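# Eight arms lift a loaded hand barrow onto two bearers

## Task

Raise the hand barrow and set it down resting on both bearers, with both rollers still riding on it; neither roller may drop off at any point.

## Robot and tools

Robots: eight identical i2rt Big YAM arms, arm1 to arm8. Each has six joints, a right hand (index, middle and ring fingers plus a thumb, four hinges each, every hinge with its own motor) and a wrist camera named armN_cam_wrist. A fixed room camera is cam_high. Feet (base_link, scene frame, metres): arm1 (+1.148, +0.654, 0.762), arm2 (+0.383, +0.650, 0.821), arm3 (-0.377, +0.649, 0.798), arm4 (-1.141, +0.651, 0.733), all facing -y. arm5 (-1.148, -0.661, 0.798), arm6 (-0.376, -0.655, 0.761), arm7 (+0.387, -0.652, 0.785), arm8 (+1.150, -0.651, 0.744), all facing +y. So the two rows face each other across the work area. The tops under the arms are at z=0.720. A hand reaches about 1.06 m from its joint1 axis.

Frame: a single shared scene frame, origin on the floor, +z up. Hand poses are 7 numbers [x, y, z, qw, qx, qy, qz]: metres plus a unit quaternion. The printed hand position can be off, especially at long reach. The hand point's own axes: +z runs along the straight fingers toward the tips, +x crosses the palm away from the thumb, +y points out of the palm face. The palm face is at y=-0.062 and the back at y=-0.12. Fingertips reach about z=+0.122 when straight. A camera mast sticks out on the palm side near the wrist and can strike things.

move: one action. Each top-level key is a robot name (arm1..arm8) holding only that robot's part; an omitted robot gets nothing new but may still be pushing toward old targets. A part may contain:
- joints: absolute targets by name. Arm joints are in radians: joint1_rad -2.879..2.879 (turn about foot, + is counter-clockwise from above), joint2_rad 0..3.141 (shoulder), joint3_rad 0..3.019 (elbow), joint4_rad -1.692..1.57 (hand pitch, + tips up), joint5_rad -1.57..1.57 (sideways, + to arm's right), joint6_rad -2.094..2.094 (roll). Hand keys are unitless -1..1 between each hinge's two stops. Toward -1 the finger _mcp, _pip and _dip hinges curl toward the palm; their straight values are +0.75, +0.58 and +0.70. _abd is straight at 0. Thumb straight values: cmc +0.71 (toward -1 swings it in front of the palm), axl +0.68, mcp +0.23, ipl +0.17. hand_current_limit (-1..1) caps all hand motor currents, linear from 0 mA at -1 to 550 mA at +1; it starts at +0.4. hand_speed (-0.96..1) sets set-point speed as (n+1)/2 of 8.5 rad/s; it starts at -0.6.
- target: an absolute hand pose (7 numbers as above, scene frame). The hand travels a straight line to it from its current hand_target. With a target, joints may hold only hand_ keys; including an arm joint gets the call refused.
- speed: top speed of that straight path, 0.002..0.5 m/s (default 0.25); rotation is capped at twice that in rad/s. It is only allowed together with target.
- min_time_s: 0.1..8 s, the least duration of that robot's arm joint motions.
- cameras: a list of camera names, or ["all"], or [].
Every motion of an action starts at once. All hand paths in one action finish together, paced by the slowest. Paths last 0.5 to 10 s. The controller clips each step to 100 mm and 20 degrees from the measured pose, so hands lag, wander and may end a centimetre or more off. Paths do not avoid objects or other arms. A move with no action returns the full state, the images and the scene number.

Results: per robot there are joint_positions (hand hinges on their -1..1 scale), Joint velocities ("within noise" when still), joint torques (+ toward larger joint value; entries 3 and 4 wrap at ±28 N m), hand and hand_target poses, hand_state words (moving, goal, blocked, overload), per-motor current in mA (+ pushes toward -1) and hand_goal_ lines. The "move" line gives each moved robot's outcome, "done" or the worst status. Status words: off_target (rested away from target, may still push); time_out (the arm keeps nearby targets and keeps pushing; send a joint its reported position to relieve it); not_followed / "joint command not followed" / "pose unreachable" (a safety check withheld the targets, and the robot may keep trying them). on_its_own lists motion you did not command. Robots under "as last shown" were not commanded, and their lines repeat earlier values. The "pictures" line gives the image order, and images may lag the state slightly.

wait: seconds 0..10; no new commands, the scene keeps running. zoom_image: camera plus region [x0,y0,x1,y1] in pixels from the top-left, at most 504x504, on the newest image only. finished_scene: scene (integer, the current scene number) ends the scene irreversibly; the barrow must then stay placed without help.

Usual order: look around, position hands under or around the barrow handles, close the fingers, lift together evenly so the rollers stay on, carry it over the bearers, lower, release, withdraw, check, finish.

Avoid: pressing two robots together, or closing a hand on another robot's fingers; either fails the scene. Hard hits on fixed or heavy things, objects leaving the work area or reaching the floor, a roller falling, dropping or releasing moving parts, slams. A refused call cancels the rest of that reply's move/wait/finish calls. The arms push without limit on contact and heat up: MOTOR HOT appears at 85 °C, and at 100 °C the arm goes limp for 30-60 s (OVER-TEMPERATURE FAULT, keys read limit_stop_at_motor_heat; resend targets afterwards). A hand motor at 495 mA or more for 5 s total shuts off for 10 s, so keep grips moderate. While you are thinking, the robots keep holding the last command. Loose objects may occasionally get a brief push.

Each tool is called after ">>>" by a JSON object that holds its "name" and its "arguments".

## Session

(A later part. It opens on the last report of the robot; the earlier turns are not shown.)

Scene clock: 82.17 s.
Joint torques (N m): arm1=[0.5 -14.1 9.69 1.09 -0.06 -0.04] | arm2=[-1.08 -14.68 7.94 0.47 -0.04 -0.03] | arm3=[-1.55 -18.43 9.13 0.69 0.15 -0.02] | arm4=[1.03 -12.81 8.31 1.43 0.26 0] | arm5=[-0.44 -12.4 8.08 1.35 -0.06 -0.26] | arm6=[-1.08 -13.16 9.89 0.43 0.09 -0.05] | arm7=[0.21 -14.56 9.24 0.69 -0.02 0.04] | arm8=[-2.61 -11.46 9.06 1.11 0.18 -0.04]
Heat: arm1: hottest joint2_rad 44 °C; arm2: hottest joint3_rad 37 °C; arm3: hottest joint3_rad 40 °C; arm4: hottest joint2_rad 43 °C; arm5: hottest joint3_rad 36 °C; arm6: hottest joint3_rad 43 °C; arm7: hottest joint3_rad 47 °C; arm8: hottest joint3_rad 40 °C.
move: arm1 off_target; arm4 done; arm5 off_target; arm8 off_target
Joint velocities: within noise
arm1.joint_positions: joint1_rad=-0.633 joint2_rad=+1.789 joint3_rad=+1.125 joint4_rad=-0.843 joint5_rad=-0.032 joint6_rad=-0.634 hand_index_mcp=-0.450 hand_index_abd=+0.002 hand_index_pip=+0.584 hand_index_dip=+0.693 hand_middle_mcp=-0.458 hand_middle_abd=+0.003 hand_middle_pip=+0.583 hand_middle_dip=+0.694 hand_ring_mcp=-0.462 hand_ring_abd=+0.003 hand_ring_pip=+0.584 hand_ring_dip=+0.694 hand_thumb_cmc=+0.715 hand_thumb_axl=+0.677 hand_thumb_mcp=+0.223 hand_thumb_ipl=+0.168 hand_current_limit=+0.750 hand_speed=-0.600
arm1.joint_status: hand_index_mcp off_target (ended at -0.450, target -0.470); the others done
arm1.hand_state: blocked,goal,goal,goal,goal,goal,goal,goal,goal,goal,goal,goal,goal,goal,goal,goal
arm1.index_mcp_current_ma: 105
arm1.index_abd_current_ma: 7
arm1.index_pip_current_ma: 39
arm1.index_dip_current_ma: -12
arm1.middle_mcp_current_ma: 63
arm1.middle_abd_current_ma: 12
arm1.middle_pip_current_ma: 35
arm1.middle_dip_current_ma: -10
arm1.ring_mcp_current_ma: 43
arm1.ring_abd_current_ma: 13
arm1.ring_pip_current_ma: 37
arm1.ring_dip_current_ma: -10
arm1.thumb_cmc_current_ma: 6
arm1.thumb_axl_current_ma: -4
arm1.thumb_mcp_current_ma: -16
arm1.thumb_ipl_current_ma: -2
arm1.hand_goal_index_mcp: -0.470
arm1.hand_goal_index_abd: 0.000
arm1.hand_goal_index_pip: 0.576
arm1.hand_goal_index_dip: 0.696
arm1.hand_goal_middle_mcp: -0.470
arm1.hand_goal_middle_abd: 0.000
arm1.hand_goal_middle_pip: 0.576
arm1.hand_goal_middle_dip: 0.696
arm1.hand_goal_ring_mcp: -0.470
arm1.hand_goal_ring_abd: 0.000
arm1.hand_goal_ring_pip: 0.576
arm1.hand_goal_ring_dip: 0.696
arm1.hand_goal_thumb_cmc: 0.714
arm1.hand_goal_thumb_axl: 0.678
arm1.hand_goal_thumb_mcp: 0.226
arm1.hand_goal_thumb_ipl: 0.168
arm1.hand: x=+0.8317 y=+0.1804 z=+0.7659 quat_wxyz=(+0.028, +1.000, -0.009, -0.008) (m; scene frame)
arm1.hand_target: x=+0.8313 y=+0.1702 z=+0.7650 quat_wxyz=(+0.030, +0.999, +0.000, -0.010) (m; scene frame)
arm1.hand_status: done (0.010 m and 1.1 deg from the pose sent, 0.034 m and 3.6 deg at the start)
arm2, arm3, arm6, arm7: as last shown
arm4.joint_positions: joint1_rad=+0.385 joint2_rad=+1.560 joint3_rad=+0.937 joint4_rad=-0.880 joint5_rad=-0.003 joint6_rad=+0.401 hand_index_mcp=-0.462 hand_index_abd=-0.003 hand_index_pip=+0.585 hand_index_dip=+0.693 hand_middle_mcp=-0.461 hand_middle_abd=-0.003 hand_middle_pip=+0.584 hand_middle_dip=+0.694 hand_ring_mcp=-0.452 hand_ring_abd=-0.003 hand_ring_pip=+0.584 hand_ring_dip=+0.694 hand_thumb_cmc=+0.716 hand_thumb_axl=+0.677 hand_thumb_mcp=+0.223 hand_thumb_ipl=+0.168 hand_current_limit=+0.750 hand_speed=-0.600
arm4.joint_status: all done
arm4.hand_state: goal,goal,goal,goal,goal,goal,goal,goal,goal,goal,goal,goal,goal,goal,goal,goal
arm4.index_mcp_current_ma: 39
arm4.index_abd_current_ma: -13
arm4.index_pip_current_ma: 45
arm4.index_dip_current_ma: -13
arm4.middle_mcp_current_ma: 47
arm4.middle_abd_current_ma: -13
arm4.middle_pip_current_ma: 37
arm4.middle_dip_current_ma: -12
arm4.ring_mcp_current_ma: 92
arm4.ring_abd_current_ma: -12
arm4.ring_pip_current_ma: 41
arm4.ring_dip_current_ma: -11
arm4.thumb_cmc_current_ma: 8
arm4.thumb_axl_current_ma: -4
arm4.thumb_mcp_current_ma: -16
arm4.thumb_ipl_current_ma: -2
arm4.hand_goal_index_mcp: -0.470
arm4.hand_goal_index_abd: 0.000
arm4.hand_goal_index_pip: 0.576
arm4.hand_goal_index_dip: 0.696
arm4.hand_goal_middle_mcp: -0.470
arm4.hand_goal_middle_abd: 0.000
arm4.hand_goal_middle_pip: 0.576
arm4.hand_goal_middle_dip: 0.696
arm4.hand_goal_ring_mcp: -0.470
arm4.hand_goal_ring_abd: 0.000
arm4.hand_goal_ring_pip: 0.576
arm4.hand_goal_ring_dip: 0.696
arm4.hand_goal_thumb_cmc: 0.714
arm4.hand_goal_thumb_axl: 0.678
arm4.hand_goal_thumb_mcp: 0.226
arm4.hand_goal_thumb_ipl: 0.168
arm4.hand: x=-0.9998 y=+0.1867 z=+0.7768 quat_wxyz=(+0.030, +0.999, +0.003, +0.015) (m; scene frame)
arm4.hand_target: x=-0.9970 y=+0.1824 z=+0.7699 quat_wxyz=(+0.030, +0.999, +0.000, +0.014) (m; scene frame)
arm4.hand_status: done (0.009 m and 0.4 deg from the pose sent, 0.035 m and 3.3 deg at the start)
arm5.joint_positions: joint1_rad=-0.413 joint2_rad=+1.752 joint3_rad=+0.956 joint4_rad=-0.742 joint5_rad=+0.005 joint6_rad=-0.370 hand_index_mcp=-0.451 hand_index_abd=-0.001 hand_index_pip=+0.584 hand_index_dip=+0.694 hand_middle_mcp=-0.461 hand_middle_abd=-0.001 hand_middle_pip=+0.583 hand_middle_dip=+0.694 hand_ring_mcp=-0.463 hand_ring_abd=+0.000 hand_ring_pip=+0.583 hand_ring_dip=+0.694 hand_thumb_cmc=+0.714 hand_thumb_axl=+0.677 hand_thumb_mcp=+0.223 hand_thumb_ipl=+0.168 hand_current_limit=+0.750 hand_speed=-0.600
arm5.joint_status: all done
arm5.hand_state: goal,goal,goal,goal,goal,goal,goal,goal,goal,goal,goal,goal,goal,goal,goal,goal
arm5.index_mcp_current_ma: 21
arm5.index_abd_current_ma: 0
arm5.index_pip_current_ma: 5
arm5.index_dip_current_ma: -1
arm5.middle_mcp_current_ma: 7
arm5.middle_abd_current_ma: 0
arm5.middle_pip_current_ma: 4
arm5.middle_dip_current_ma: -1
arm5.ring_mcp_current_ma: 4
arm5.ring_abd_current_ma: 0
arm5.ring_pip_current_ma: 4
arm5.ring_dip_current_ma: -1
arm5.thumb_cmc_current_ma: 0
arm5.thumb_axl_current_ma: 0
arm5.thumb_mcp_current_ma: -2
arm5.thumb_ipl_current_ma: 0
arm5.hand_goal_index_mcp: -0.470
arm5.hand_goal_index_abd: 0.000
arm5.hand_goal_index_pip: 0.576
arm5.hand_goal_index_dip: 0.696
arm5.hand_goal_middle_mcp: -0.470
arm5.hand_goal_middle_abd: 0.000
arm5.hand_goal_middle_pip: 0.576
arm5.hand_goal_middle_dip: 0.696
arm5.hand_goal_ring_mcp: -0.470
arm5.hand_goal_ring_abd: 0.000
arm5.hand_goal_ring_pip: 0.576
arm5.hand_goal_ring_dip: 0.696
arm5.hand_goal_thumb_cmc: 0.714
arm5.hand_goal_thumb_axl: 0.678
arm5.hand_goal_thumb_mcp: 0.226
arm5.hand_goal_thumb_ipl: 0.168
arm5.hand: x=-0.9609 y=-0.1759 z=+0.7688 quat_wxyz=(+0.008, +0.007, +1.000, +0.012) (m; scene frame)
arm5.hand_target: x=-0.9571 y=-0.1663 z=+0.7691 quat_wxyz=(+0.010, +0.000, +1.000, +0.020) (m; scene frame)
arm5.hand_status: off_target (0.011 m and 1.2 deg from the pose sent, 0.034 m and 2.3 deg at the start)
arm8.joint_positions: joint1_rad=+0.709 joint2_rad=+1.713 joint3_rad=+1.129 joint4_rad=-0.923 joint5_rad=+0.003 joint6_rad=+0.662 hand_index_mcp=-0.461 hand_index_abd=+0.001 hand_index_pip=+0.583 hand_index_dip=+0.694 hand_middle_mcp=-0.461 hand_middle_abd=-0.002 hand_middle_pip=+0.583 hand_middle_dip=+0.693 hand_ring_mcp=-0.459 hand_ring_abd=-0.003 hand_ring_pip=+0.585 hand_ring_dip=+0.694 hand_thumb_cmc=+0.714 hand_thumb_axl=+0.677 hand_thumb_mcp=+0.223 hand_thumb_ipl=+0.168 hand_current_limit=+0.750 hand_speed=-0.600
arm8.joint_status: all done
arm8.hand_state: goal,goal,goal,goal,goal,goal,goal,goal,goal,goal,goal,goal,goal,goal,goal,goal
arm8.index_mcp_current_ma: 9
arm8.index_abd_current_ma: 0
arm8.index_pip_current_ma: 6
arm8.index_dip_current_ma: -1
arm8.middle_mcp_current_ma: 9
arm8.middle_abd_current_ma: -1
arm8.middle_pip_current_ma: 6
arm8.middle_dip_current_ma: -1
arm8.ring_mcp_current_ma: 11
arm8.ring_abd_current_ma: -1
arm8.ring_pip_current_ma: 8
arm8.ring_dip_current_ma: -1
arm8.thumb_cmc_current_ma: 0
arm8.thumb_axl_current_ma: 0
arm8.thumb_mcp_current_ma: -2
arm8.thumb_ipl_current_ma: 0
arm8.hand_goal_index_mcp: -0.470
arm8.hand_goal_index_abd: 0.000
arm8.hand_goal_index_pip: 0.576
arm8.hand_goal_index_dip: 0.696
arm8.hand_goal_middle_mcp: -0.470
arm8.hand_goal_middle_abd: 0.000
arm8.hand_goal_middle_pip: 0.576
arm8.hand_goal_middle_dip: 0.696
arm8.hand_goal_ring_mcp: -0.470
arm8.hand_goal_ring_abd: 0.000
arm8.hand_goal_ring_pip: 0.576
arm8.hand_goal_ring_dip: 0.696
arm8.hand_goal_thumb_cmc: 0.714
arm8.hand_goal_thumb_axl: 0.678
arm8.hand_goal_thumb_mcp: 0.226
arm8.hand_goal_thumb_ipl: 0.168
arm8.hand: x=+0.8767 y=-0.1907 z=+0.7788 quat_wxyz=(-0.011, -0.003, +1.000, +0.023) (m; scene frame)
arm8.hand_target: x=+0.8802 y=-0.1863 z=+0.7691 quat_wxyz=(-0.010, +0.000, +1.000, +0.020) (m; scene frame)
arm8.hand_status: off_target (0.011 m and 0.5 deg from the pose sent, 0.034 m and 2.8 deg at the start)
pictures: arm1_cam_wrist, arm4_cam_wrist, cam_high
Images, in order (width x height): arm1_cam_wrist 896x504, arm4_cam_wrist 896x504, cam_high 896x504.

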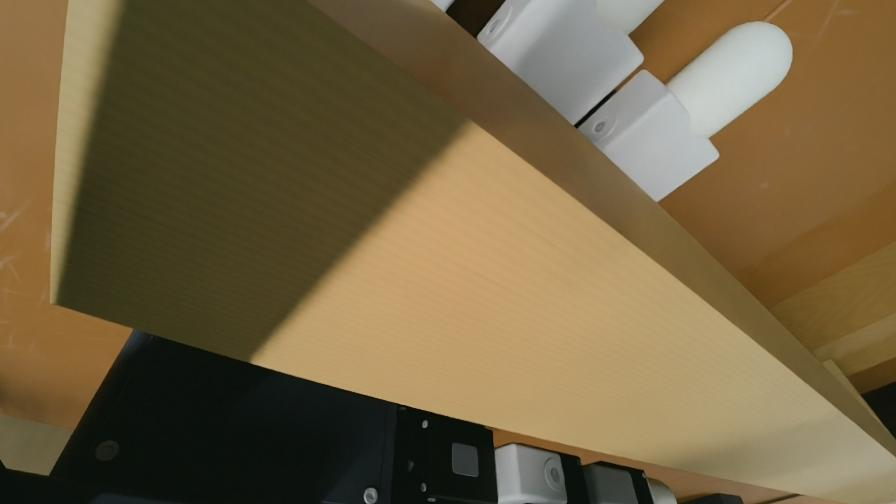

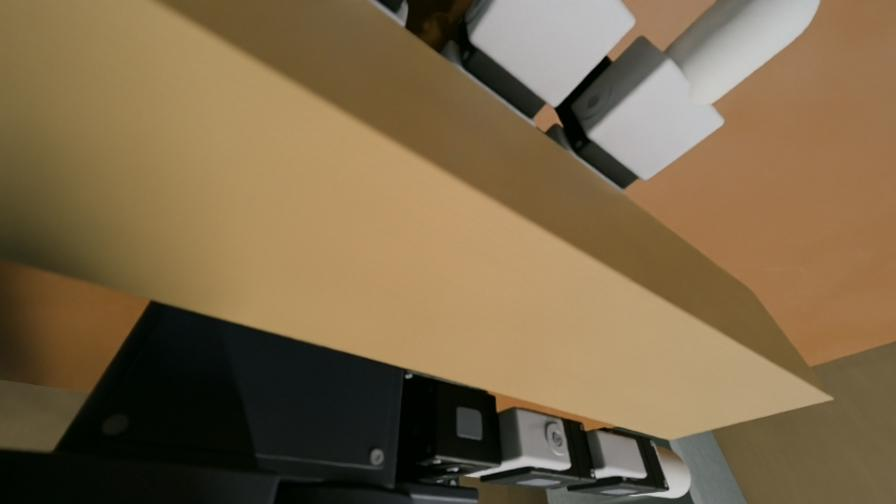

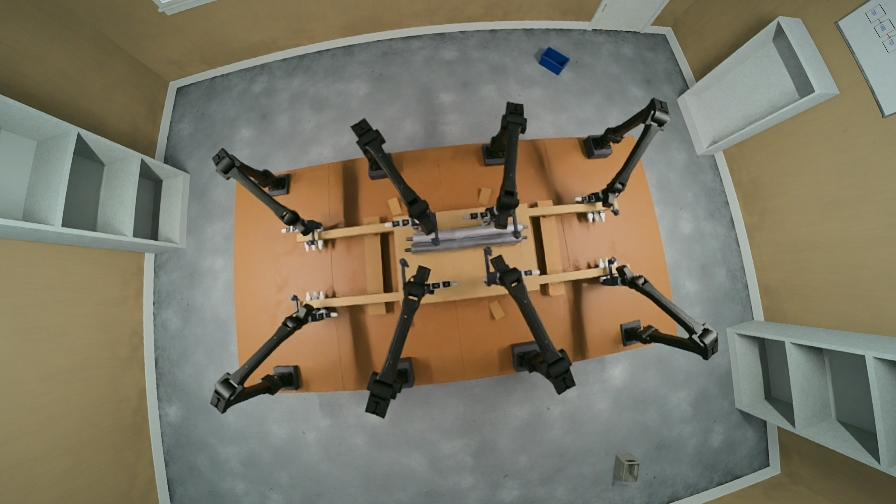

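>>> {"name": "move", "arguments": {"arm1": {"target": [0.831, 0.34, 0.768, 0, 1, 0, 0], "speed": 0.12}, "arm4": {"target": [-0.998, 0.34, 0.774, 0, 1, 0, 0], "speed": 0.12}, "arm5": {"target": [-0.958, -0.34, 0.772, 0, 0, 1, 0], "speed": 0.12}, "arm8": {"target": [0.878, -0.345, 0.772, 0, 0, 1, 0], "speed": 0.12}, "arm6": {"target": [-0.232, -0.092, 1.022, 0, 0, 1, 0], "speed": 0.02}, "arm7": {"target": [0.144, -0.094, 1.020, 0, 0, 1, 0], "speed": 0.02}, "cameras": ["cam_high", "arm7_cam_wrist", "arm6_cam_wrist"]}}

Scene clock: 85.13 s.
Joint torques (N m): arm1=[-0.73 -13.51 7.17 0.99 -0.2 -0.08] | arm2=[-1.08 -14.8 7.95 0.5 -0.02 -0.03] | arm3=[-1.26 -18.2 9.09 0.75 0.13 -0.04] | arm4=[1.32 -10.29 7.15 -0.01 0.26 -0.01] | arm5=[-1.32 -8.53 5.44 0.87 -0.15 -0.24] | arm6=[-1.9 -13.57 9.81 -0.36 0.07 -0.15] | arm7=[1.26 -17.85 9.07 -0.2 -0.06 0.11] | arm8=[-0.67 -10.64 8.12 0.68 0.31 0.12]
Heat: arm1: hottest joint2_rad 43 °C; arm2: hottest joint3_rad 37 °C; arm3: hottest joint3_rad 40 °C; arm4: hottest joint2_rad 43 °C; arm5: hottest joint3_rad 35 °C; arm6: hottest joint3_rad 42 °C; arm7: hottest joint3_rad 47 °C; arm8: hottest joint3_rad 40 °C.
move: arm1 off_target; arm4 done; arm5 done; arm6 off_target; arm7 off_target; arm8 done
Joint velocities: within noise
arm1.joint_positions: joint1_rad=-0.886 joint2_rad=+1.585 joint3_rad=+0.831 joint4_rad=-0.839 joint5_rad=-0.011 joint6_rad=-0.900 hand_index_mcp=-0.450 hand_index_abd=+0.002 hand_index_pip=+0.584 hand_index_dip=+0.693 hand_middle_mcp=-0.458 hand_middle_abd=+0.003 hand_middle_pip=+0.583 hand_middle_dip=+0.694 hand_ring_mcp=-0.461 hand_ring_abd=+0.003 hand_ring_pip=+0.584 hand_ring_dip=+0.694 hand_thumb_cmc=+0.715 hand_thumb_axl=+0.677 hand_thumb_mcp=+0.223 hand_thumb_ipl=+0.168 hand_current_limit=+0.750 hand_speed=-0.600
arm1.joint_status: not commanded
arm1.hand_state: blocked,goal,goal,goal,goal,goal,goal,goal,goal,goal,goal,goal,goal,goal,goal,goal
arm1.index_mcp_current_ma: 105
arm1.index_abd_current_ma: 7
arm1.index_pip_current_ma: 38
arm1.index_dip_current_ma: -12
arm1.middle_mcp_current_ma: 63
arm1.middle_abd_current_ma: 11
arm1.middle_pip_current_ma: 35
arm1.middle_dip_current_ma: -10
arm1.ring_mcp_current_ma: 46
arm1.ring_abd_current_ma: 12
arm1.ring_pip_current_ma: 36
arm1.ring_dip_current_ma: -10
arm1.thumb_cmc_current_ma: 6
arm1.thumb_axl_current_ma: -4
arm1.thumb_mcp_current_ma: -19
arm1.thumb_ipl_current_ma: -2
arm1.hand_goal_index_mcp: -0.470
arm1.hand_goal_index_abd: 0.000
arm1.hand_goal_index_pip: 0.576
arm1.hand_goal_index_dip: 0.696
arm1.hand_goal_middle_mcp: -0.470
arm1.hand_goal_middle_abd: 0.000
arm1.hand_goal_middle_pip: 0.576
arm1.hand_goal_middle_dip: 0.696
arm1.hand_goal_ring_mcp: -0.470
arm1.hand_goal_ring_abd: 0.000
arm1.hand_goal_ring_pip: 0.576
arm1.hand_goal_ring_dip: 0.696
arm1.hand_goal_thumb_cmc: 0.714
arm1.hand_goal_thumb_axl: 0.678
arm1.hand_goal_thumb_mcp: 0.226
arm1.hand_goal_thumb_ipl: 0.168
arm1.hand: x=+0.8354 y=+0.3413 z=+0.7571 quat_wxyz=(-0.009, +1.000, -0.003, +0.011) (m; scene frame)
arm1.hand_target: x=+0.8310 y=+0.3400 z=+0.7678 quat_wxyz=(+0.000, +1.000, +0.000, +0.000) (m; scene frame)
arm1.hand_status: off_target (0.012 m and 1.6 deg from the pose sent, 0.160 m and 3.5 deg at the start)
arm2, arm3: as last shown
arm4.joint_positions: joint1_rad=+0.605 joint2_rad=+1.270 joint3_rad=+0.638 joint4_rad=-0.934 joint5_rad=+0.001 joint6_rad=+0.625 hand_index_mcp=-0.462 hand_index_abd=-0.003 hand_index_pip=+0.585 hand_index_dip=+0.693 hand_middle_mcp=-0.461 hand_middle_abd=-0.003 hand_middle_pip=+0.583 hand_middle_dip=+0.694 hand_ring_mcp=-0.452 hand_ring_abd=-0.003 hand_ring_pip=+0.584 hand_ring_dip=+0.694 hand_thumb_cmc=+0.716 hand_thumb_axl=+0.677 hand_thumb_mcp=+0.223 hand_thumb_ipl=+0.168 hand_current_limit=+0.750 hand_speed=-0.600
arm4.joint_status: not commanded
arm4.hand_state: goal,goal,goal,goal,goal,goal,goal,goal,goal,goal,goal,goal,goal,goal,goal,goal
arm4.index_mcp_current_ma: 39
arm4.index_abd_current_ma: -13
arm4.index_pip_current_ma: 44
arm4.index_dip_current_ma: -13
arm4.middle_mcp_current_ma: 47
arm4.middle_abd_current_ma: -13
arm4.middle_pip_current_ma: 36
arm4.middle_dip_current_ma: -12
arm4.ring_mcp_current_ma: 92
arm4.ring_abd_current_ma: -12
arm4.ring_pip_current_ma: 39
arm4.ring_dip_current_ma: -11
arm4.thumb_cmc_current_ma: 8
arm4.thumb_axl_current_ma: -4
arm4.thumb_mcp_current_ma: -16
arm4.thumb_ipl_current_ma: -2
arm4.hand_goal_index_mcp: -0.470
arm4.hand_goal_index_abd: 0.000
arm4.hand_goal_index_pip: 0.576
arm4.hand_goal_index_dip: 0.696
arm4.hand_goal_middle_mcp: -0.470
arm4.hand_goal_middle_abd: 0.000
arm4.hand_goal_middle_pip: 0.576
arm4.hand_goal_middle_dip: 0.696
arm4.hand_goal_ring_mcp: -0.470
arm4.hand_goal_ring_abd: 0.000
arm4.hand_goal_ring_pip: 0.576
arm4.hand_goal_ring_dip: 0.696
arm4.hand_goal_thumb_cmc: 0.714
arm4.hand_goal_thumb_axl: 0.678
arm4.hand_goal_thumb_mcp: 0.226
arm4.hand_goal_thumb_ipl: 0.168
arm4.hand: x=-0.9977 y=+0.3353 z=+0.7719 quat_wxyz=(+0.001, +1.000, +0.001, +0.001) (m; scene frame)
arm4.hand_target: x=-0.9979 y=+0.3398 z=+0.7739 quat_wxyz=(+0.000, +1.000, +0.000, +0.000) (m; scene frame)
arm4.hand_status: done (0.005 m and 0.2 deg from the pose sent, 0.153 m and 3.9 deg at the start)
arm5.joint_positions: joint1_rad=-0.631 joint2_rad=+1.456 joint3_rad=+0.580 joint4_rad=-0.701 joint5_rad=+0.000 joint6_rad=-0.599 hand_index_mcp=-0.451 hand_index_abd=-0.001 hand_index_pip=+0.584 hand_index_dip=+0.694 hand_middle_mcp=-0.461 hand_middle_abd=-0.001 hand_middle_pip=+0.583 hand_middle_dip=+0.694 hand_ring_mcp=-0.463 hand_ring_abd=+0.000 hand_ring_pip=+0.583 hand_ring_dip=+0.694 hand_thumb_cmc=+0.714 hand_thumb_axl=+0.677 hand_thumb_mcp=+0.223 hand_thumb_ipl=+0.168 hand_current_limit=+0.750 hand_speed=-0.600
arm5.joint_status: not commanded
arm5.hand_state: goal,goal,goal,goal,goal,goal,goal,goal,goal,goal,goal,goal,goal,goal,goal,goal
arm5.index_mcp_current_ma: 21
arm5.index_abd_current_ma: 0
arm5.index_pip_current_ma: 5
arm5.index_dip_current_ma: -1
arm5.middle_mcp_current_ma: 7
arm5.middle_abd_current_ma: 0
arm5.middle_pip_current_ma: 4
arm5.middle_dip_current_ma: -1
arm5.ring_mcp_current_ma: 4
arm5.ring_abd_current_ma: 0
arm5.ring_pip_current_ma: 4
arm5.ring_dip_current_ma: -1
arm5.thumb_cmc_current_ma: 0
arm5.thumb_axl_current_ma: 0
arm5.thumb_mcp_current_ma: -2
arm5.thumb_ipl_current_ma: 0
arm5.hand_goal_index_mcp: -0.470
arm5.hand_goal_index_abd: 0.000
arm5.hand_goal_index_pip: 0.576
arm5.hand_goal_index_dip: 0.696
arm5.hand_goal_middle_mcp: -0.470
arm5.hand_goal_middle_abd: 0.000
arm5.hand_goal_middle_pip: 0.576
arm5.hand_goal_middle_dip: 0.696
arm5.hand_goal_ring_mcp: -0.470
arm5.hand_goal_ring_abd: 0.000
arm5.hand_goal_ring_pip: 0.576
arm5.hand_goal_ring_dip: 0.696
arm5.hand_goal_thumb_cmc: 0.714
arm5.hand_goal_thumb_axl: 0.678
arm5.hand_goal_thumb_mcp: 0.226
arm5.hand_goal_thumb_ipl: 0.168
arm5.hand: x=-0.9611 y=-0.3379 z=+0.7692 quat_wxyz=(-0.002, +0.002, +1.000, -0.005) (m; scene frame)
arm5.hand_target: x=-0.9581 y=-0.3400 z=+0.7719 quat_wxyz=(+0.000, +0.000, +1.000, +0.000) (m; scene frame)
arm5.hand_status: done (0.005 m and 0.7 deg from the pose sent, 0.164 m and 1.9 deg at the start)
arm6.joint_positions: joint1_rad=-0.251 joint2_rad=+1.647 joint3_rad=+1.639 joint4_rad=-1.572 joint5_rad=+0.001 joint6_rad=-0.246 hand_index_mcp=+0.755 hand_index_abd=+0.003 hand_index_pip=+0.578 hand_index_dip=+0.697 hand_middle_mcp=+0.755 hand_middle_abd=+0.000 hand_middle_pip=+0.579 hand_middle_dip=+0.696 hand_ring_mcp=+0.755 hand_ring_abd=+0.002 hand_ring_pip=+0.578 hand_ring_dip=+0.697 hand_thumb_cmc=+0.715 hand_thumb_axl=+0.677 hand_thumb_mcp=+0.224 hand_thumb_ipl=+0.168 hand_current_limit=+0.400 hand_speed=-0.600
arm6.joint_status: not commanded
arm6.hand_state: goal,goal,goal,goal,goal,goal,goal,goal,goal,goal,goal,goal,goal,goal,goal,goal
arm6.index_mcp_current_ma: 0
arm6.index_abd_current_ma: 2
arm6.index_pip_current_ma: 2
arm6.index_dip_current_ma: 0
arm6.middle_mcp_current_ma: 1
arm6.middle_abd_current_ma: 0
arm6.middle_pip_current_ma: 2
arm6.middle_dip_current_ma: 0
arm6.ring_mcp_current_ma: 0
arm6.ring_abd_current_ma: 1
arm6.ring_pip_current_ma: 1
arm6.ring_dip_current_ma: 1
arm6.thumb_cmc_current_ma: 1
arm6.thumb_axl_current_ma: 0
arm6.thumb_mcp_current_ma: -2
arm6.thumb_ipl_current_ma: 0
arm6.hand_goal_index_mcp: 0.754
arm6.hand_goal_index_abd: 0.000
arm6.hand_goal_index_pip: 0.576
arm6.hand_goal_index_dip: 0.696
arm6.hand_goal_middle_mcp: 0.754
arm6.hand_goal_middle_abd: 0.000
arm6.hand_goal_middle_pip: 0.576
arm6.hand_goal_middle_dip: 0.696
arm6.hand_goal_ring_mcp: 0.754
arm6.hand_goal_ring_abd: 0.000
arm6.hand_goal_ring_pip: 0.576
arm6.hand_goal_ring_dip: 0.696
arm6.hand_goal_thumb_cmc: 0.714
arm6.hand_goal_thumb_axl: 0.678
arm6.hand_goal_thumb_mcp: 0.226
arm6.hand_goal_thumb_ipl: 0.168
arm6.hand: x=-0.2335 y=-0.0861 z=+1.0106 quat_wxyz=(+0.000, -0.002, +1.000, -0.006) (m; scene frame)
arm6.hand_target: x=-0.2320 y=-0.0919 z=+1.0218 quat_wxyz=(+0.000, +0.000, +1.000, +0.000) (m; scene frame)
arm6.hand_status: off_target (0.013 m and 0.7 deg from the pose sent, 0.025 m and 0.4 deg at the start)
arm7.joint_positions: joint1_rad=+0.498 joint2_rad=+1.783 joint3_rad=+1.744 joint4_rad=-1.544 joint5_rad=-0.009 joint6_rad=+0.491 hand_index_mcp=+0.755 hand_index_abd=+0.002 hand_index_pip=+0.578 hand_index_dip=+0.696 hand_middle_mcp=+0.755 hand_middle_abd=+0.002 hand_middle_pip=+0.577 hand_middle_dip=+0.696 hand_ring_mcp=+0.755 hand_ring_abd=+0.001 hand_ring_pip=+0.578 hand_ring_dip=+0.696 hand_thumb_cmc=+0.715 hand_thumb_axl=+0.677 hand_thumb_mcp=+0.224 hand_thumb_ipl=+0.168 hand_current_limit=+0.400 hand_speed=-0.600
arm7.joint_status: not commanded
arm7.hand_state: goal,goal,goal,goal,goal,goal,goal,goal,goal,goal,goal,goal,goal,goal,goal,goal
arm7.index_mcp_current_ma: 0
arm7.index_abd_current_ma: 0
arm7.index_pip_current_ma: 0
arm7.index_dip_current_ma: 0
arm7.middle_mcp_current_ma: 0
arm7.middle_abd_current_ma: 0
arm7.middle_pip_current_ma: 0
arm7.middle_dip_current_ma: 0
arm7.ring_mcp_current_ma: 0
arm7.ring_abd_current_ma: 0
arm7.ring_pip_current_ma: 0
arm7.ring_dip_current_ma: 0
arm7.thumb_cmc_current_ma: 0
arm7.thumb_axl_current_ma: 0
arm7.thumb_mcp_current_ma: 0
arm7.thumb_ipl_current_ma: 0
arm7.hand_goal_index_mcp: 0.754
arm7.hand_goal_index_abd: 0.000
arm7.hand_goal_index_pip: 0.576
arm7.hand_goal_index_dip: 0.696
arm7.hand_goal_middle_mcp: 0.754
arm7.hand_goal_middle_abd: 0.000
arm7.hand_goal_middle_pip: 0.576
arm7.hand_goal_middle_dip: 0.696
arm7.hand_goal_ring_mcp: 0.754
arm7.hand_goal_ring_abd: 0.000
arm7.hand_goal_ring_pip: 0.576
arm7.hand_goal_ring_dip: 0.696
arm7.hand_goal_thumb_cmc: 0.714
arm7.hand_goal_thumb_axl: 0.678
arm7.hand_goal_thumb_mcp: 0.226
arm7.hand_goal_thumb_ipl: 0.168
arm7.hand: x=+0.1497 y=-0.0857 z=+1.0064 quat_wxyz=(+0.004, +0.001, +1.000, -0.006) (m; scene frame)
arm7.hand_target: x=+0.1442 y=-0.0939 z=+1.0198 quat_wxyz=(+0.000, +0.000, +1.000, +0.000) (m; scene frame)
arm7.hand_status: off_target (0.017 m and 0.9 deg from the pose sent, 0.021 m and 1.8 deg at the start)
arm8.joint_positions: joint1_rad=+0.957 joint2_rad=+1.508 joint3_rad=+0.843 joint4_rad=-0.909 joint5_rad=-0.004 joint6_rad=+0.914 hand_index_mcp=-0.461 hand_index_abd=+0.001 hand_index_pip=+0.583 hand_index_dip=+0.694 hand_middle_mcp=-0.460 hand_middle_abd=-0.002 hand_middle_pip=+0.583 hand_middle_dip=+0.694 hand_ring_mcp=-0.459 hand_ring_abd=-0.003 hand_ring_pip=+0.584 hand_ring_dip=+0.694 hand_thumb_cmc=+0.714 hand_thumb_axl=+0.677 hand_thumb_mcp=+0.223 hand_thumb_ipl=+0.168 hand_current_limit=+0.750 hand_speed=-0.600
arm8.joint_status: not commanded
arm8.hand_state: goal,goal,goal,goal,goal,goal,goal,goal,goal,goal,goal,goal,goal,goal,goal,goal
arm8.index_mcp_current_ma: 10
arm8.index_abd_current_ma: 0
arm8.index_pip_current_ma: 6
arm8.index_dip_current_ma: -1
arm8.middle_mcp_current_ma: 10
arm8.middle_abd_current_ma: -1
arm8.middle_pip_current_ma: 6
arm8.middle_dip_current_ma: -1
arm8.ring_mcp_current_ma: 12
arm8.ring_abd_current_ma: -1
arm8.ring_pip_current_ma: 8
arm8.ring_dip_current_ma: -1
arm8.thumb_cmc_current_ma: 0
arm8.thumb_axl_current_ma: 0
arm8.thumb_mcp_current_ma: -2
arm8.thumb_ipl_current_ma: 0
arm8.hand_goal_index_mcp: -0.470
arm8.hand_goal_index_abd: 0.000
arm8.hand_goal_index_pip: 0.576
arm8.hand_goal_index_dip: 0.696
arm8.hand_goal_middle_mcp: -0.470
arm8.hand_goal_middle_abd: 0.000
arm8.hand_goal_middle_pip: 0.576
arm8.hand_goal_middle_dip: 0.696
arm8.hand_goal_ring_mcp: -0.470
arm8.hand_goal_ring_abd: 0.000
arm8.hand_goal_ring_pip: 0.576
arm8.hand_goal_ring_dip: 0.696
arm8.hand_goal_thumb_cmc: 0.714
arm8.hand_goal_thumb_axl: 0.678
arm8.hand_goal_thumb_mcp: 0.226
arm8.hand_goal_thumb_ipl: 0.168
arm8.hand: x=+0.8817 y=-0.3437 z=+0.7672 quat_wxyz=(+0.007, -0.001, +1.000, -0.006) (m; scene frame)
arm8.hand_target: x=+0.8780 y=-0.3450 z=+0.7720 quat_wxyz=(+0.000, +0.000, +1.000, +0.000) (m; scene frame)
arm8.hand_status: done (0.006 m and 1.1 deg from the pose sent, 0.154 m and 3.0 deg at the start)
pictures: arm6_cam_wrist, arm7_cam_wrist, cam_high
Images, in order (width x height): arm6_cam_wrist 896x504, arm7_cam_wrist 896x504, cam_high 896x504.

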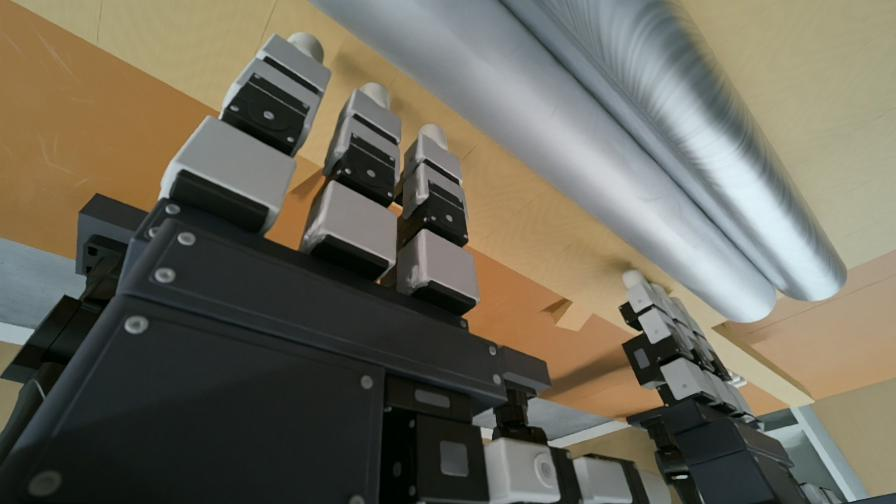

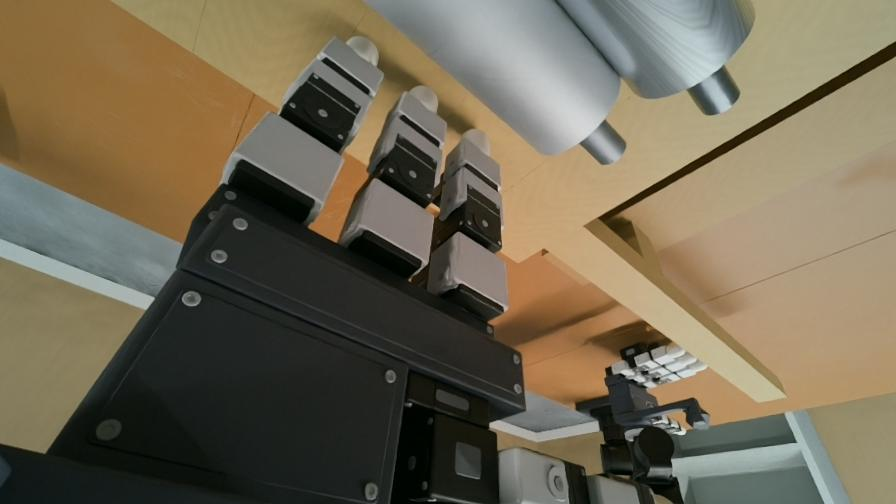

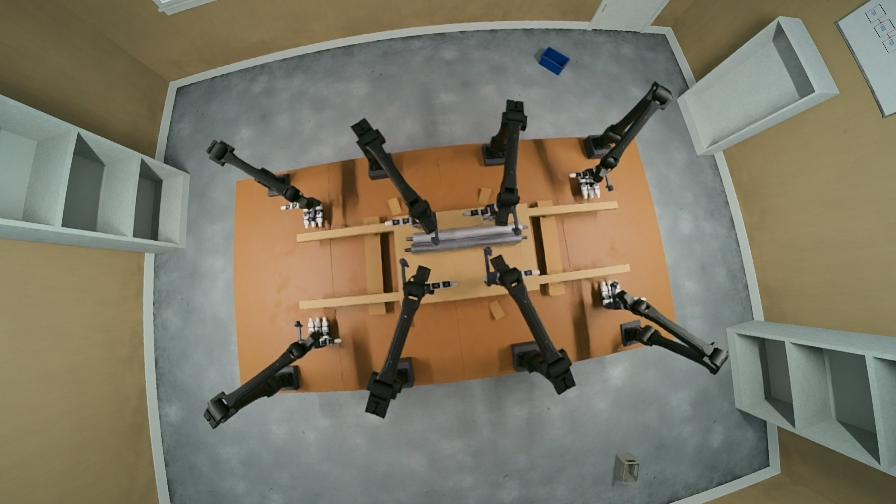

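>>> {"name": "move", "arguments": {"arm6": {"target": [-0.232, -0.105, 1.10, 0, 0, 1, 0], "speed": 0.12}, "arm7": {"target": [0.144, -0.105, 1.10, 0, 0, 1, 0], "speed": 0.12}, "arm2": {"target": [0.137, 0.085, 1.10, 0, 1, 0, 0], "speed": 0.12}, "arm3": {"target": [-0.232, 0.085, 1.10, 0, 1, 0, 0], "speed": 0.12}, "cameras": ["cam_high"]}}

>>> {"name": "zoom_image", "arguments": {"camera": "cam_high", "region": [280, 160, 650, 340]}}

Scene clock: 87.53 s.
Joint torques (N m): arm1=[-0.79 -13.27 7.12 0.99 -0.22 -0.11] | arm2=[-1.96 -17.96 11.26 -0.32 -0.01 -0.11] | arm3=[-0.67 -16.44 13 -0.14 0.15 0.07] | arm4=[1.38 -10.11 7.1 0.03 0.27 0.02] | arm5=[-1.26 -8.47 5.46 0.85 -0.15 -0.27] | arm6=[-2.14 -11.58 14.53 -0.28 0.07 -0.2] | arm7=[1.2 -15.38 13.11 -0.14 0.11 0.1] | arm8=[-0.73 -10.58 8.12 0.68 0.3 0.16]
Heat: arm1: hottest joint2_rad 44 °C; arm2: hottest joint3_rad 37 °C; arm3: hottest joint3_rad 40 °C; arm4: hottest joint2_rad 43 °C; arm5: hottest joint3_rad 35 °C; arm6: hottest joint3_rad 43 °C; arm7: hottest joint3_rad 47 °C; arm8: hottest joint3_rad 39 °C.
move: arm2 off_target; arm3 off_target; arm6 off_target; arm7 off_target
Joint velocities: within noise
arm1, arm4, arm5, arm8: as last shown
arm1.joint_positions: joint1_rad=-0.886 joint2_rad=+1.585 joint3_rad=+0.831 joint4_rad=-0.839 joint5_rad=-0.011 joint6_rad=-0.901 hand_index_mcp=-0.450 hand_index_abd=+0.002 hand_index_pip=+0.584 hand_index_dip=+0.693 hand_middle_mcp=-0.458 hand_middle_abd=+0.003 hand_middle_pip=+0.583 hand_middle_dip=+0.694 hand_ring_mcp=-0.461 hand_ring_abd=+0.003 hand_ring_pip=+0.584 hand_ring_dip=+0.694 hand_thumb_cmc=+0.715 hand_thumb_axl=+0.677 hand_thumb_mcp=+0.223 hand_thumb_ipl=+0.168 hand_current_limit=+0.750 hand_speed=-0.600
arm2.joint_positions: joint1_rad=-0.448 joint2_rad=+1.748 joint3_rad=+1.757 joint4_rad=-1.646 joint5_rad=+0.005 joint6_rad=-0.423 hand_index_mcp=+0.754 hand_index_abd=+0.003 hand_index_pip=+0.578 hand_index_dip=+0.699 hand_middle_mcp=+0.754 hand_middle_abd=+0.000 hand_middle_pip=+0.577 hand_middle_dip=+0.696 hand_ring_mcp=+0.754 hand_ring_abd=+0.000 hand_ring_pip=+0.577 hand_ring_dip=+0.696 hand_thumb_cmc=+0.715 hand_thumb_axl=+0.677 hand_thumb_mcp=+0.224 hand_thumb_ipl=+0.168 hand_current_limit=+0.400 hand_speed=-0.600
arm2.joint_status: not commanded
arm2.hand_state: goal,goal,goal,goal,goal,goal,goal,goal,goal,goal,goal,goal,goal,goal,goal,goal
arm2.index_mcp_current_ma: 0
arm2.index_abd_current_ma: 0
arm2.index_pip_current_ma: 0
arm2.index_dip_current_ma: 0
arm2.middle_mcp_current_ma: 0
arm2.middle_abd_current_ma: 0
arm2.middle_pip_current_ma: 0
arm2.middle_dip_current_ma: 0
arm2.ring_mcp_current_ma: 0
arm2.ring_abd_current_ma: 0
arm2.ring_pip_current_ma: 0
arm2.ring_dip_current_ma: 0
arm2.thumb_cmc_current_ma: 0
arm2.thumb_axl_current_ma: 0
arm2.thumb_mcp_current_ma: 0
arm2.thumb_ipl_current_ma: 0
arm2.hand_goal_index_mcp: 0.754
arm2.hand_goal_index_abd: 0.000
arm2.hand_goal_index_pip: 0.576
arm2.hand_goal_index_dip: 0.696
arm2.hand_goal_middle_mcp: 0.754
arm2.hand_goal_middle_abd: 0.000
arm2.hand_goal_middle_pip: 0.576
arm2.hand_goal_middle_dip: 0.696
arm2.hand_goal_ring_mcp: 0.754
arm2.hand_goal_ring_abd: 0.000
arm2.hand_goal_ring_pip: 0.576
arm2.hand_goal_ring_dip: 0.696
arm2.hand_goal_thumb_cmc: 0.714
arm2.hand_goal_thumb_axl: 0.678
arm2.hand_goal_thumb_mcp: 0.226
arm2.hand_goal_thumb_ipl: 0.168
arm2.hand: x=+0.1441 y=+0.0912 z=+1.0615 quat_wxyz=(-0.032, +0.999, +0.000, +0.013) (m; scene frame)
arm2.hand_target: x=+0.1378 y=+0.0866 z=+1.0998 quat_wxyz=(+0.000, +1.000, +0.000, +0.000) (m; scene frame)
arm2.hand_status: off_target (0.040 m and 3.9 deg from the pose sent, 0.079 m and 0.2 deg at the start)
arm3.joint_positions: joint1_rad=+0.342 joint2_rad=+1.683 joint3_rad=+1.748 joint4_rad=-1.689 joint5_rad=+0.001 joint6_rad=+0.338 hand_index_mcp=+0.755 hand_index_abd=+0.001 hand_index_pip=+0.577 hand_index_dip=+0.696 hand_middle_mcp=+0.755 hand_middle_abd=+0.001 hand_middle_pip=+0.577 hand_middle_dip=+0.696 hand_ring_mcp=+0.753 hand_ring_abd=+0.002 hand_ring_pip=+0.577 hand_ring_dip=+0.698 hand_thumb_cmc=+0.716 hand_thumb_axl=+0.677 hand_thumb_mcp=+0.224 hand_thumb_ipl=+0.168 hand_current_limit=+0.400 hand_speed=-0.600
arm3.joint_status: not commanded
arm3.hand_state: goal,goal,goal,goal,goal,goal,goal,goal,goal,goal,goal,goal,goal,goal,goal,goal
arm3.index_mcp_current_ma: 0
arm3.index_abd_current_ma: 0
arm3.index_pip_current_ma: 0
arm3.index_dip_current_ma: 0
arm3.middle_mcp_current_ma: 0
arm3.middle_abd_current_ma: 0
arm3.middle_pip_current_ma: 0
arm3.middle_dip_current_ma: 0
arm3.ring_mcp_current_ma: 0
arm3.ring_abd_current_ma: 1
arm3.ring_pip_current_ma: 0
arm3.ring_dip_current_ma: 1
arm3.thumb_cmc_current_ma: 1
arm3.thumb_axl_current_ma: 0
arm3.thumb_mcp_current_ma: -1
arm3.thumb_ipl_current_ma: 0
arm3.hand_goal_index_mcp: 0.754
arm3.hand_goal_index_abd: 0.000
arm3.hand_goal_index_pip: 0.576
arm3.hand_goal_index_dip: 0.696
arm3.hand_goal_middle_mcp: 0.754
arm3.hand_goal_middle_abd: 0.000
arm3.hand_goal_middle_pip: 0.576
arm3.hand_goal_middle_dip: 0.696
arm3.hand_goal_ring_mcp: 0.754
arm3.hand_goal_ring_abd: 0.000
arm3.hand_goal_ring_pip: 0.576
arm3.hand_goal_ring_dip: 0.696
arm3.hand_goal_thumb_cmc: 0.714
arm3.hand_goal_thumb_axl: 0.678
arm3.hand_goal_thumb_mcp: 0.226
arm3.hand_goal_thumb_ipl: 0.168
arm3.hand: x=-0.2364 y=+0.0926 z=+1.0712 quat_wxyz=(-0.025, +1.000, -0.002, -0.009) (m; scene frame)
arm3.hand_target: x=-0.2323 y=+0.0862 z=+1.0997 quat_wxyz=(+0.000, +1.000, +0.000, +0.000) (m; scene frame)
arm3.hand_status: off_target (0.030 m and 3.1 deg from the pose sent, 0.089 m and 2.2 deg at the start)
arm4.joint_positions: joint1_rad=+0.605 joint2_rad=+1.270 joint3_rad=+0.638 joint4_rad=-0.934 joint5_rad=+0.001 joint6_rad=+0.626 hand_index_mcp=-0.462 hand_index_abd=-0.003 hand_index_pip=+0.585 hand_index_dip=+0.693 hand_middle_mcp=-0.461 hand_middle_abd=-0.003 hand_middle_pip=+0.583 hand_middle_dip=+0.694 hand_ring_mcp=-0.452 hand_ring_abd=-0.003 hand_ring_pip=+0.584 hand_ring_dip=+0.694 hand_thumb_cmc=+0.716 hand_thumb_axl=+0.677 hand_thumb_mcp=+0.223 hand_thumb_ipl=+0.168 hand_current_limit=+0.750 hand_speed=-0.600
arm4.hand: x=-0.9978 y=+0.3353 z=+0.7719 quat_wxyz=(+0.001, +1.000, +0.000, +0.001) (m; scene frame)
arm4.hand_target: x=-0.9980 y=+0.3399 z=+0.7739 quat_wxyz=(+0.000, +1.000, +0.000, +0.000) (m; scene frame)
arm5.hand: x=-0.9611 y=-0.3379 z=+0.7692 quat_wxyz=(-0.002, +0.001, +1.000, -0.005) (m; scene frame)
arm6.joint_positions: joint1_rad=-0.256 joint2_rad=+1.571 joint3_rad=+1.697 joint4_rad=-1.679 joint5_rad=+0.001 joint6_rad=-0.248 hand_index_mcp=+0.754 hand_index_abd=+0.003 hand_index_pip=+0.578 hand_index_dip=+0.697 hand_middle_mcp=+0.755 hand_middle_abd=+0.000 hand_middle_pip=+0.578 hand_middle_dip=+0.696 hand_ring_mcp=+0.754 hand_ring_abd=+0.002 hand_ring_pip=+0.578 hand_ring_dip=+0.697 hand_thumb_cmc=+0.715 hand_thumb_axl=+0.677 hand_thumb_mcp=+0.224 hand_thumb_ipl=+0.168 hand_current_limit=+0.400 hand_speed=-0.600
arm6.joint_status: not commanded
arm6.hand_state: goal,goal,goal,goal,goal,goal,goal,goal,goal,goal,goal,goal,goal,goal,goal,goal
arm6.index_mcp_current_ma: 0
arm6.index_abd_current_ma: 2
arm6.index_pip_current_ma: 1
arm6.index_dip_current_ma: 0
arm6.middle_mcp_current_ma: 0
arm6.middle_abd_current_ma: 0
arm6.middle_pip_current_ma: 2
arm6.middle_dip_current_ma: 0
arm6.ring_mcp_current_ma: 0
arm6.ring_abd_current_ma: 1
arm6.ring_pip_current_ma: 1
arm6.ring_dip_current_ma: 1
arm6.thumb_cmc_current_ma: 1
arm6.thumb_axl_current_ma: 0
arm6.thumb_mcp_current_ma: -2
arm6.thumb_ipl_current_ma: 0
arm6.hand_goal_index_mcp: 0.754
arm6.hand_goal_index_abd: 0.000
arm6.hand_goal_index_pip: 0.576
arm6.hand_goal_index_dip: 0.696
arm6.hand_goal_middle_mcp: 0.754
arm6.hand_goal_middle_abd: 0.000
arm6.hand_goal_middle_pip: 0.576
arm6.hand_goal_middle_dip: 0.696
arm6.hand_goal_ring_mcp: 0.754
arm6.hand_goal_ring_abd: 0.000
arm6.hand_goal_ring_pip: 0.576
arm6.hand_goal_ring_dip: 0.696
arm6.hand_goal_thumb_cmc: 0.714
arm6.hand_goal_thumb_axl: 0.678
arm6.hand_goal_thumb_mcp: 0.226
arm6.hand_goal_thumb_ipl: 0.168
arm6.hand: x=-0.2369 y=-0.1109 z=+1.0706 quat_wxyz=(+0.003, +0.000, +1.000, +0.007) (m; scene frame)
arm6.hand_target: x=-0.2323 y=-0.1062 z=+1.0993 quat_wxyz=(+0.009, +0.000, +0.999, +0.033) (m; scene frame)
arm6.hand_status: off_target (0.030 m and 0.9 deg from the pose sent, 0.091 m and 0.7 deg at the start; a joint's target at an end of its range on 32 of 45 steps)
arm7.joint_positions: joint1_rad=+0.508 joint2_rad=+1.716 joint3_rad=+1.823 joint4_rad=-1.672 joint5_rad=-0.007 joint6_rad=+0.499 hand_index_mcp=+0.754 hand_index_abd=+0.002 hand_index_pip=+0.578 hand_index_dip=+0.696 hand_middle_mcp=+0.754 hand_middle_abd=+0.002 hand_middle_pip=+0.577 hand_middle_dip=+0.696 hand_ring_mcp=+0.754 hand_ring_abd=+0.001 hand_ring_pip=+0.578 hand_ring_dip=+0.696 hand_thumb_cmc=+0.715 hand_thumb_axl=+0.677 hand_thumb_mcp=+0.224 hand_thumb_ipl=+0.168 hand_current_limit=+0.400 hand_speed=-0.600
arm7.joint_status: not commanded
arm7.hand_state: goal,goal,goal,goal,goal,goal,goal,goal,goal,goal,goal,goal,goal,goal,goal,goal
arm7.index_mcp_current_ma: 0
arm7.index_abd_current_ma: 0
arm7.index_pip_current_ma: 0
arm7.index_dip_current_ma: 0
arm7.middle_mcp_current_ma: 0
arm7.middle_abd_current_ma: 0
arm7.middle_pip_current_ma: 0
arm7.middle_dip_current_ma: 0
arm7.ring_mcp_current_ma: 0
arm7.ring_abd_current_ma: 0
arm7.ring_pip_current_ma: 0
arm7.ring_dip_current_ma: 0
arm7.thumb_cmc_current_ma: 0
arm7.thumb_axl_current_ma: 0
arm7.thumb_mcp_current_ma: 0
arm7.thumb_ipl_current_ma: 0
arm7.hand_goal_index_mcp: 0.754
arm7.hand_goal_index_abd: 0.000
arm7.hand_goal_index_pip: 0.576
arm7.hand_goal_index_dip: 0.696
arm7.hand_goal_middle_mcp: 0.754
arm7.hand_goal_middle_abd: 0.000
arm7.hand_goal_middle_pip: 0.576
arm7.hand_goal_middle_dip: 0.696
arm7.hand_goal_ring_mcp: 0.754
arm7.hand_goal_ring_abd: 0.000
arm7.hand_goal_ring_pip: 0.576
arm7.hand_goal_ring_dip: 0.696
arm7.hand_goal_thumb_cmc: 0.714
arm7.hand_goal_thumb_axl: 0.678
arm7.hand_goal_thumb_mcp: 0.226
arm7.hand_goal_thumb_ipl: 0.168
arm7.hand: x=+0.1545 y=-0.1074 z=+1.0723 quat_wxyz=(+0.001, -0.001, +1.000, +0.002) (m; scene frame)
arm7.hand_target: x=+0.1447 y=-0.1061 z=+1.0992 quat_wxyz=(-0.010, -0.002, +1.000, +0.024) (m; scene frame)
arm7.hand_status: off_target (0.030 m and 0.3 deg from the pose sent, 0.096 m and 0.9 deg at the start; a joint's target at an end of its range on 29 of 45 steps)
arm8.joint_positions: joint1_rad=+0.957 joint2_rad=+1.508 joint3_rad=+0.843 joint4_rad=-0.909 joint5_rad=-0.004 joint6_rad=+0.915 hand_index_mcp=-0.461 hand_index_abd=+0.001 hand_index_pip=+0.583 hand_index_dip=+0.694 hand_middle_mcp=-0.460 hand_middle_abd=-0.002 hand_middle_pip=+0.583 hand_middle_dip=+0.694 hand_ring_mcp=-0.459 hand_ring_abd=-0.003 hand_ring_pip=+0.584 hand_ring_dip=+0.694 hand_thumb_cmc=+0.714 hand_thumb_axl=+0.677 hand_thumb_mcp=+0.223 hand_thumb_ipl=+0.168 hand_current_limit=+0.750 hand_speed=-0.600
arm8.hand: x=+0.8818 y=-0.3437 z=+0.7672 quat_wxyz=(+0.007, -0.001, +1.000, -0.006) (m; scene frame)
pictures: cam_high
Images, in order (width x height): cam_high 896x504.

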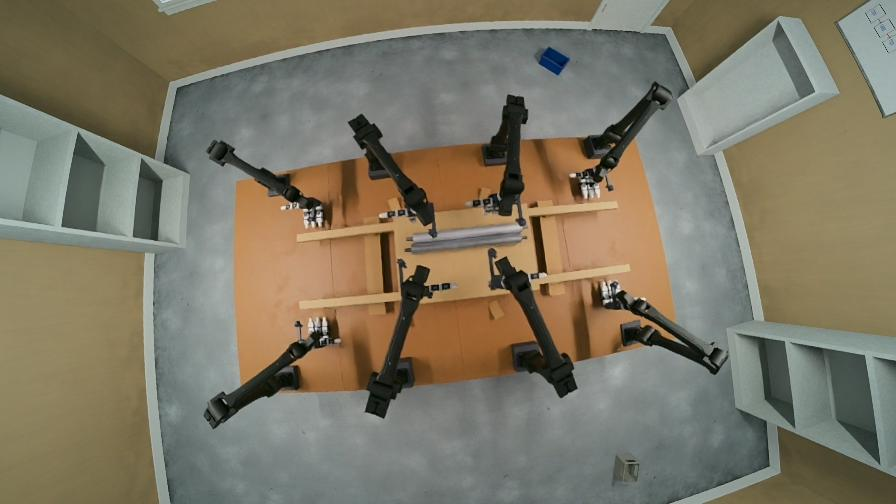

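Scaled by 1.362.

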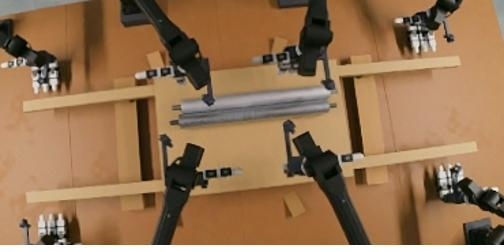

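>>> {"name": "finished_scene", "arguments": {"scene": 2}}

The scene is finished: the task was done.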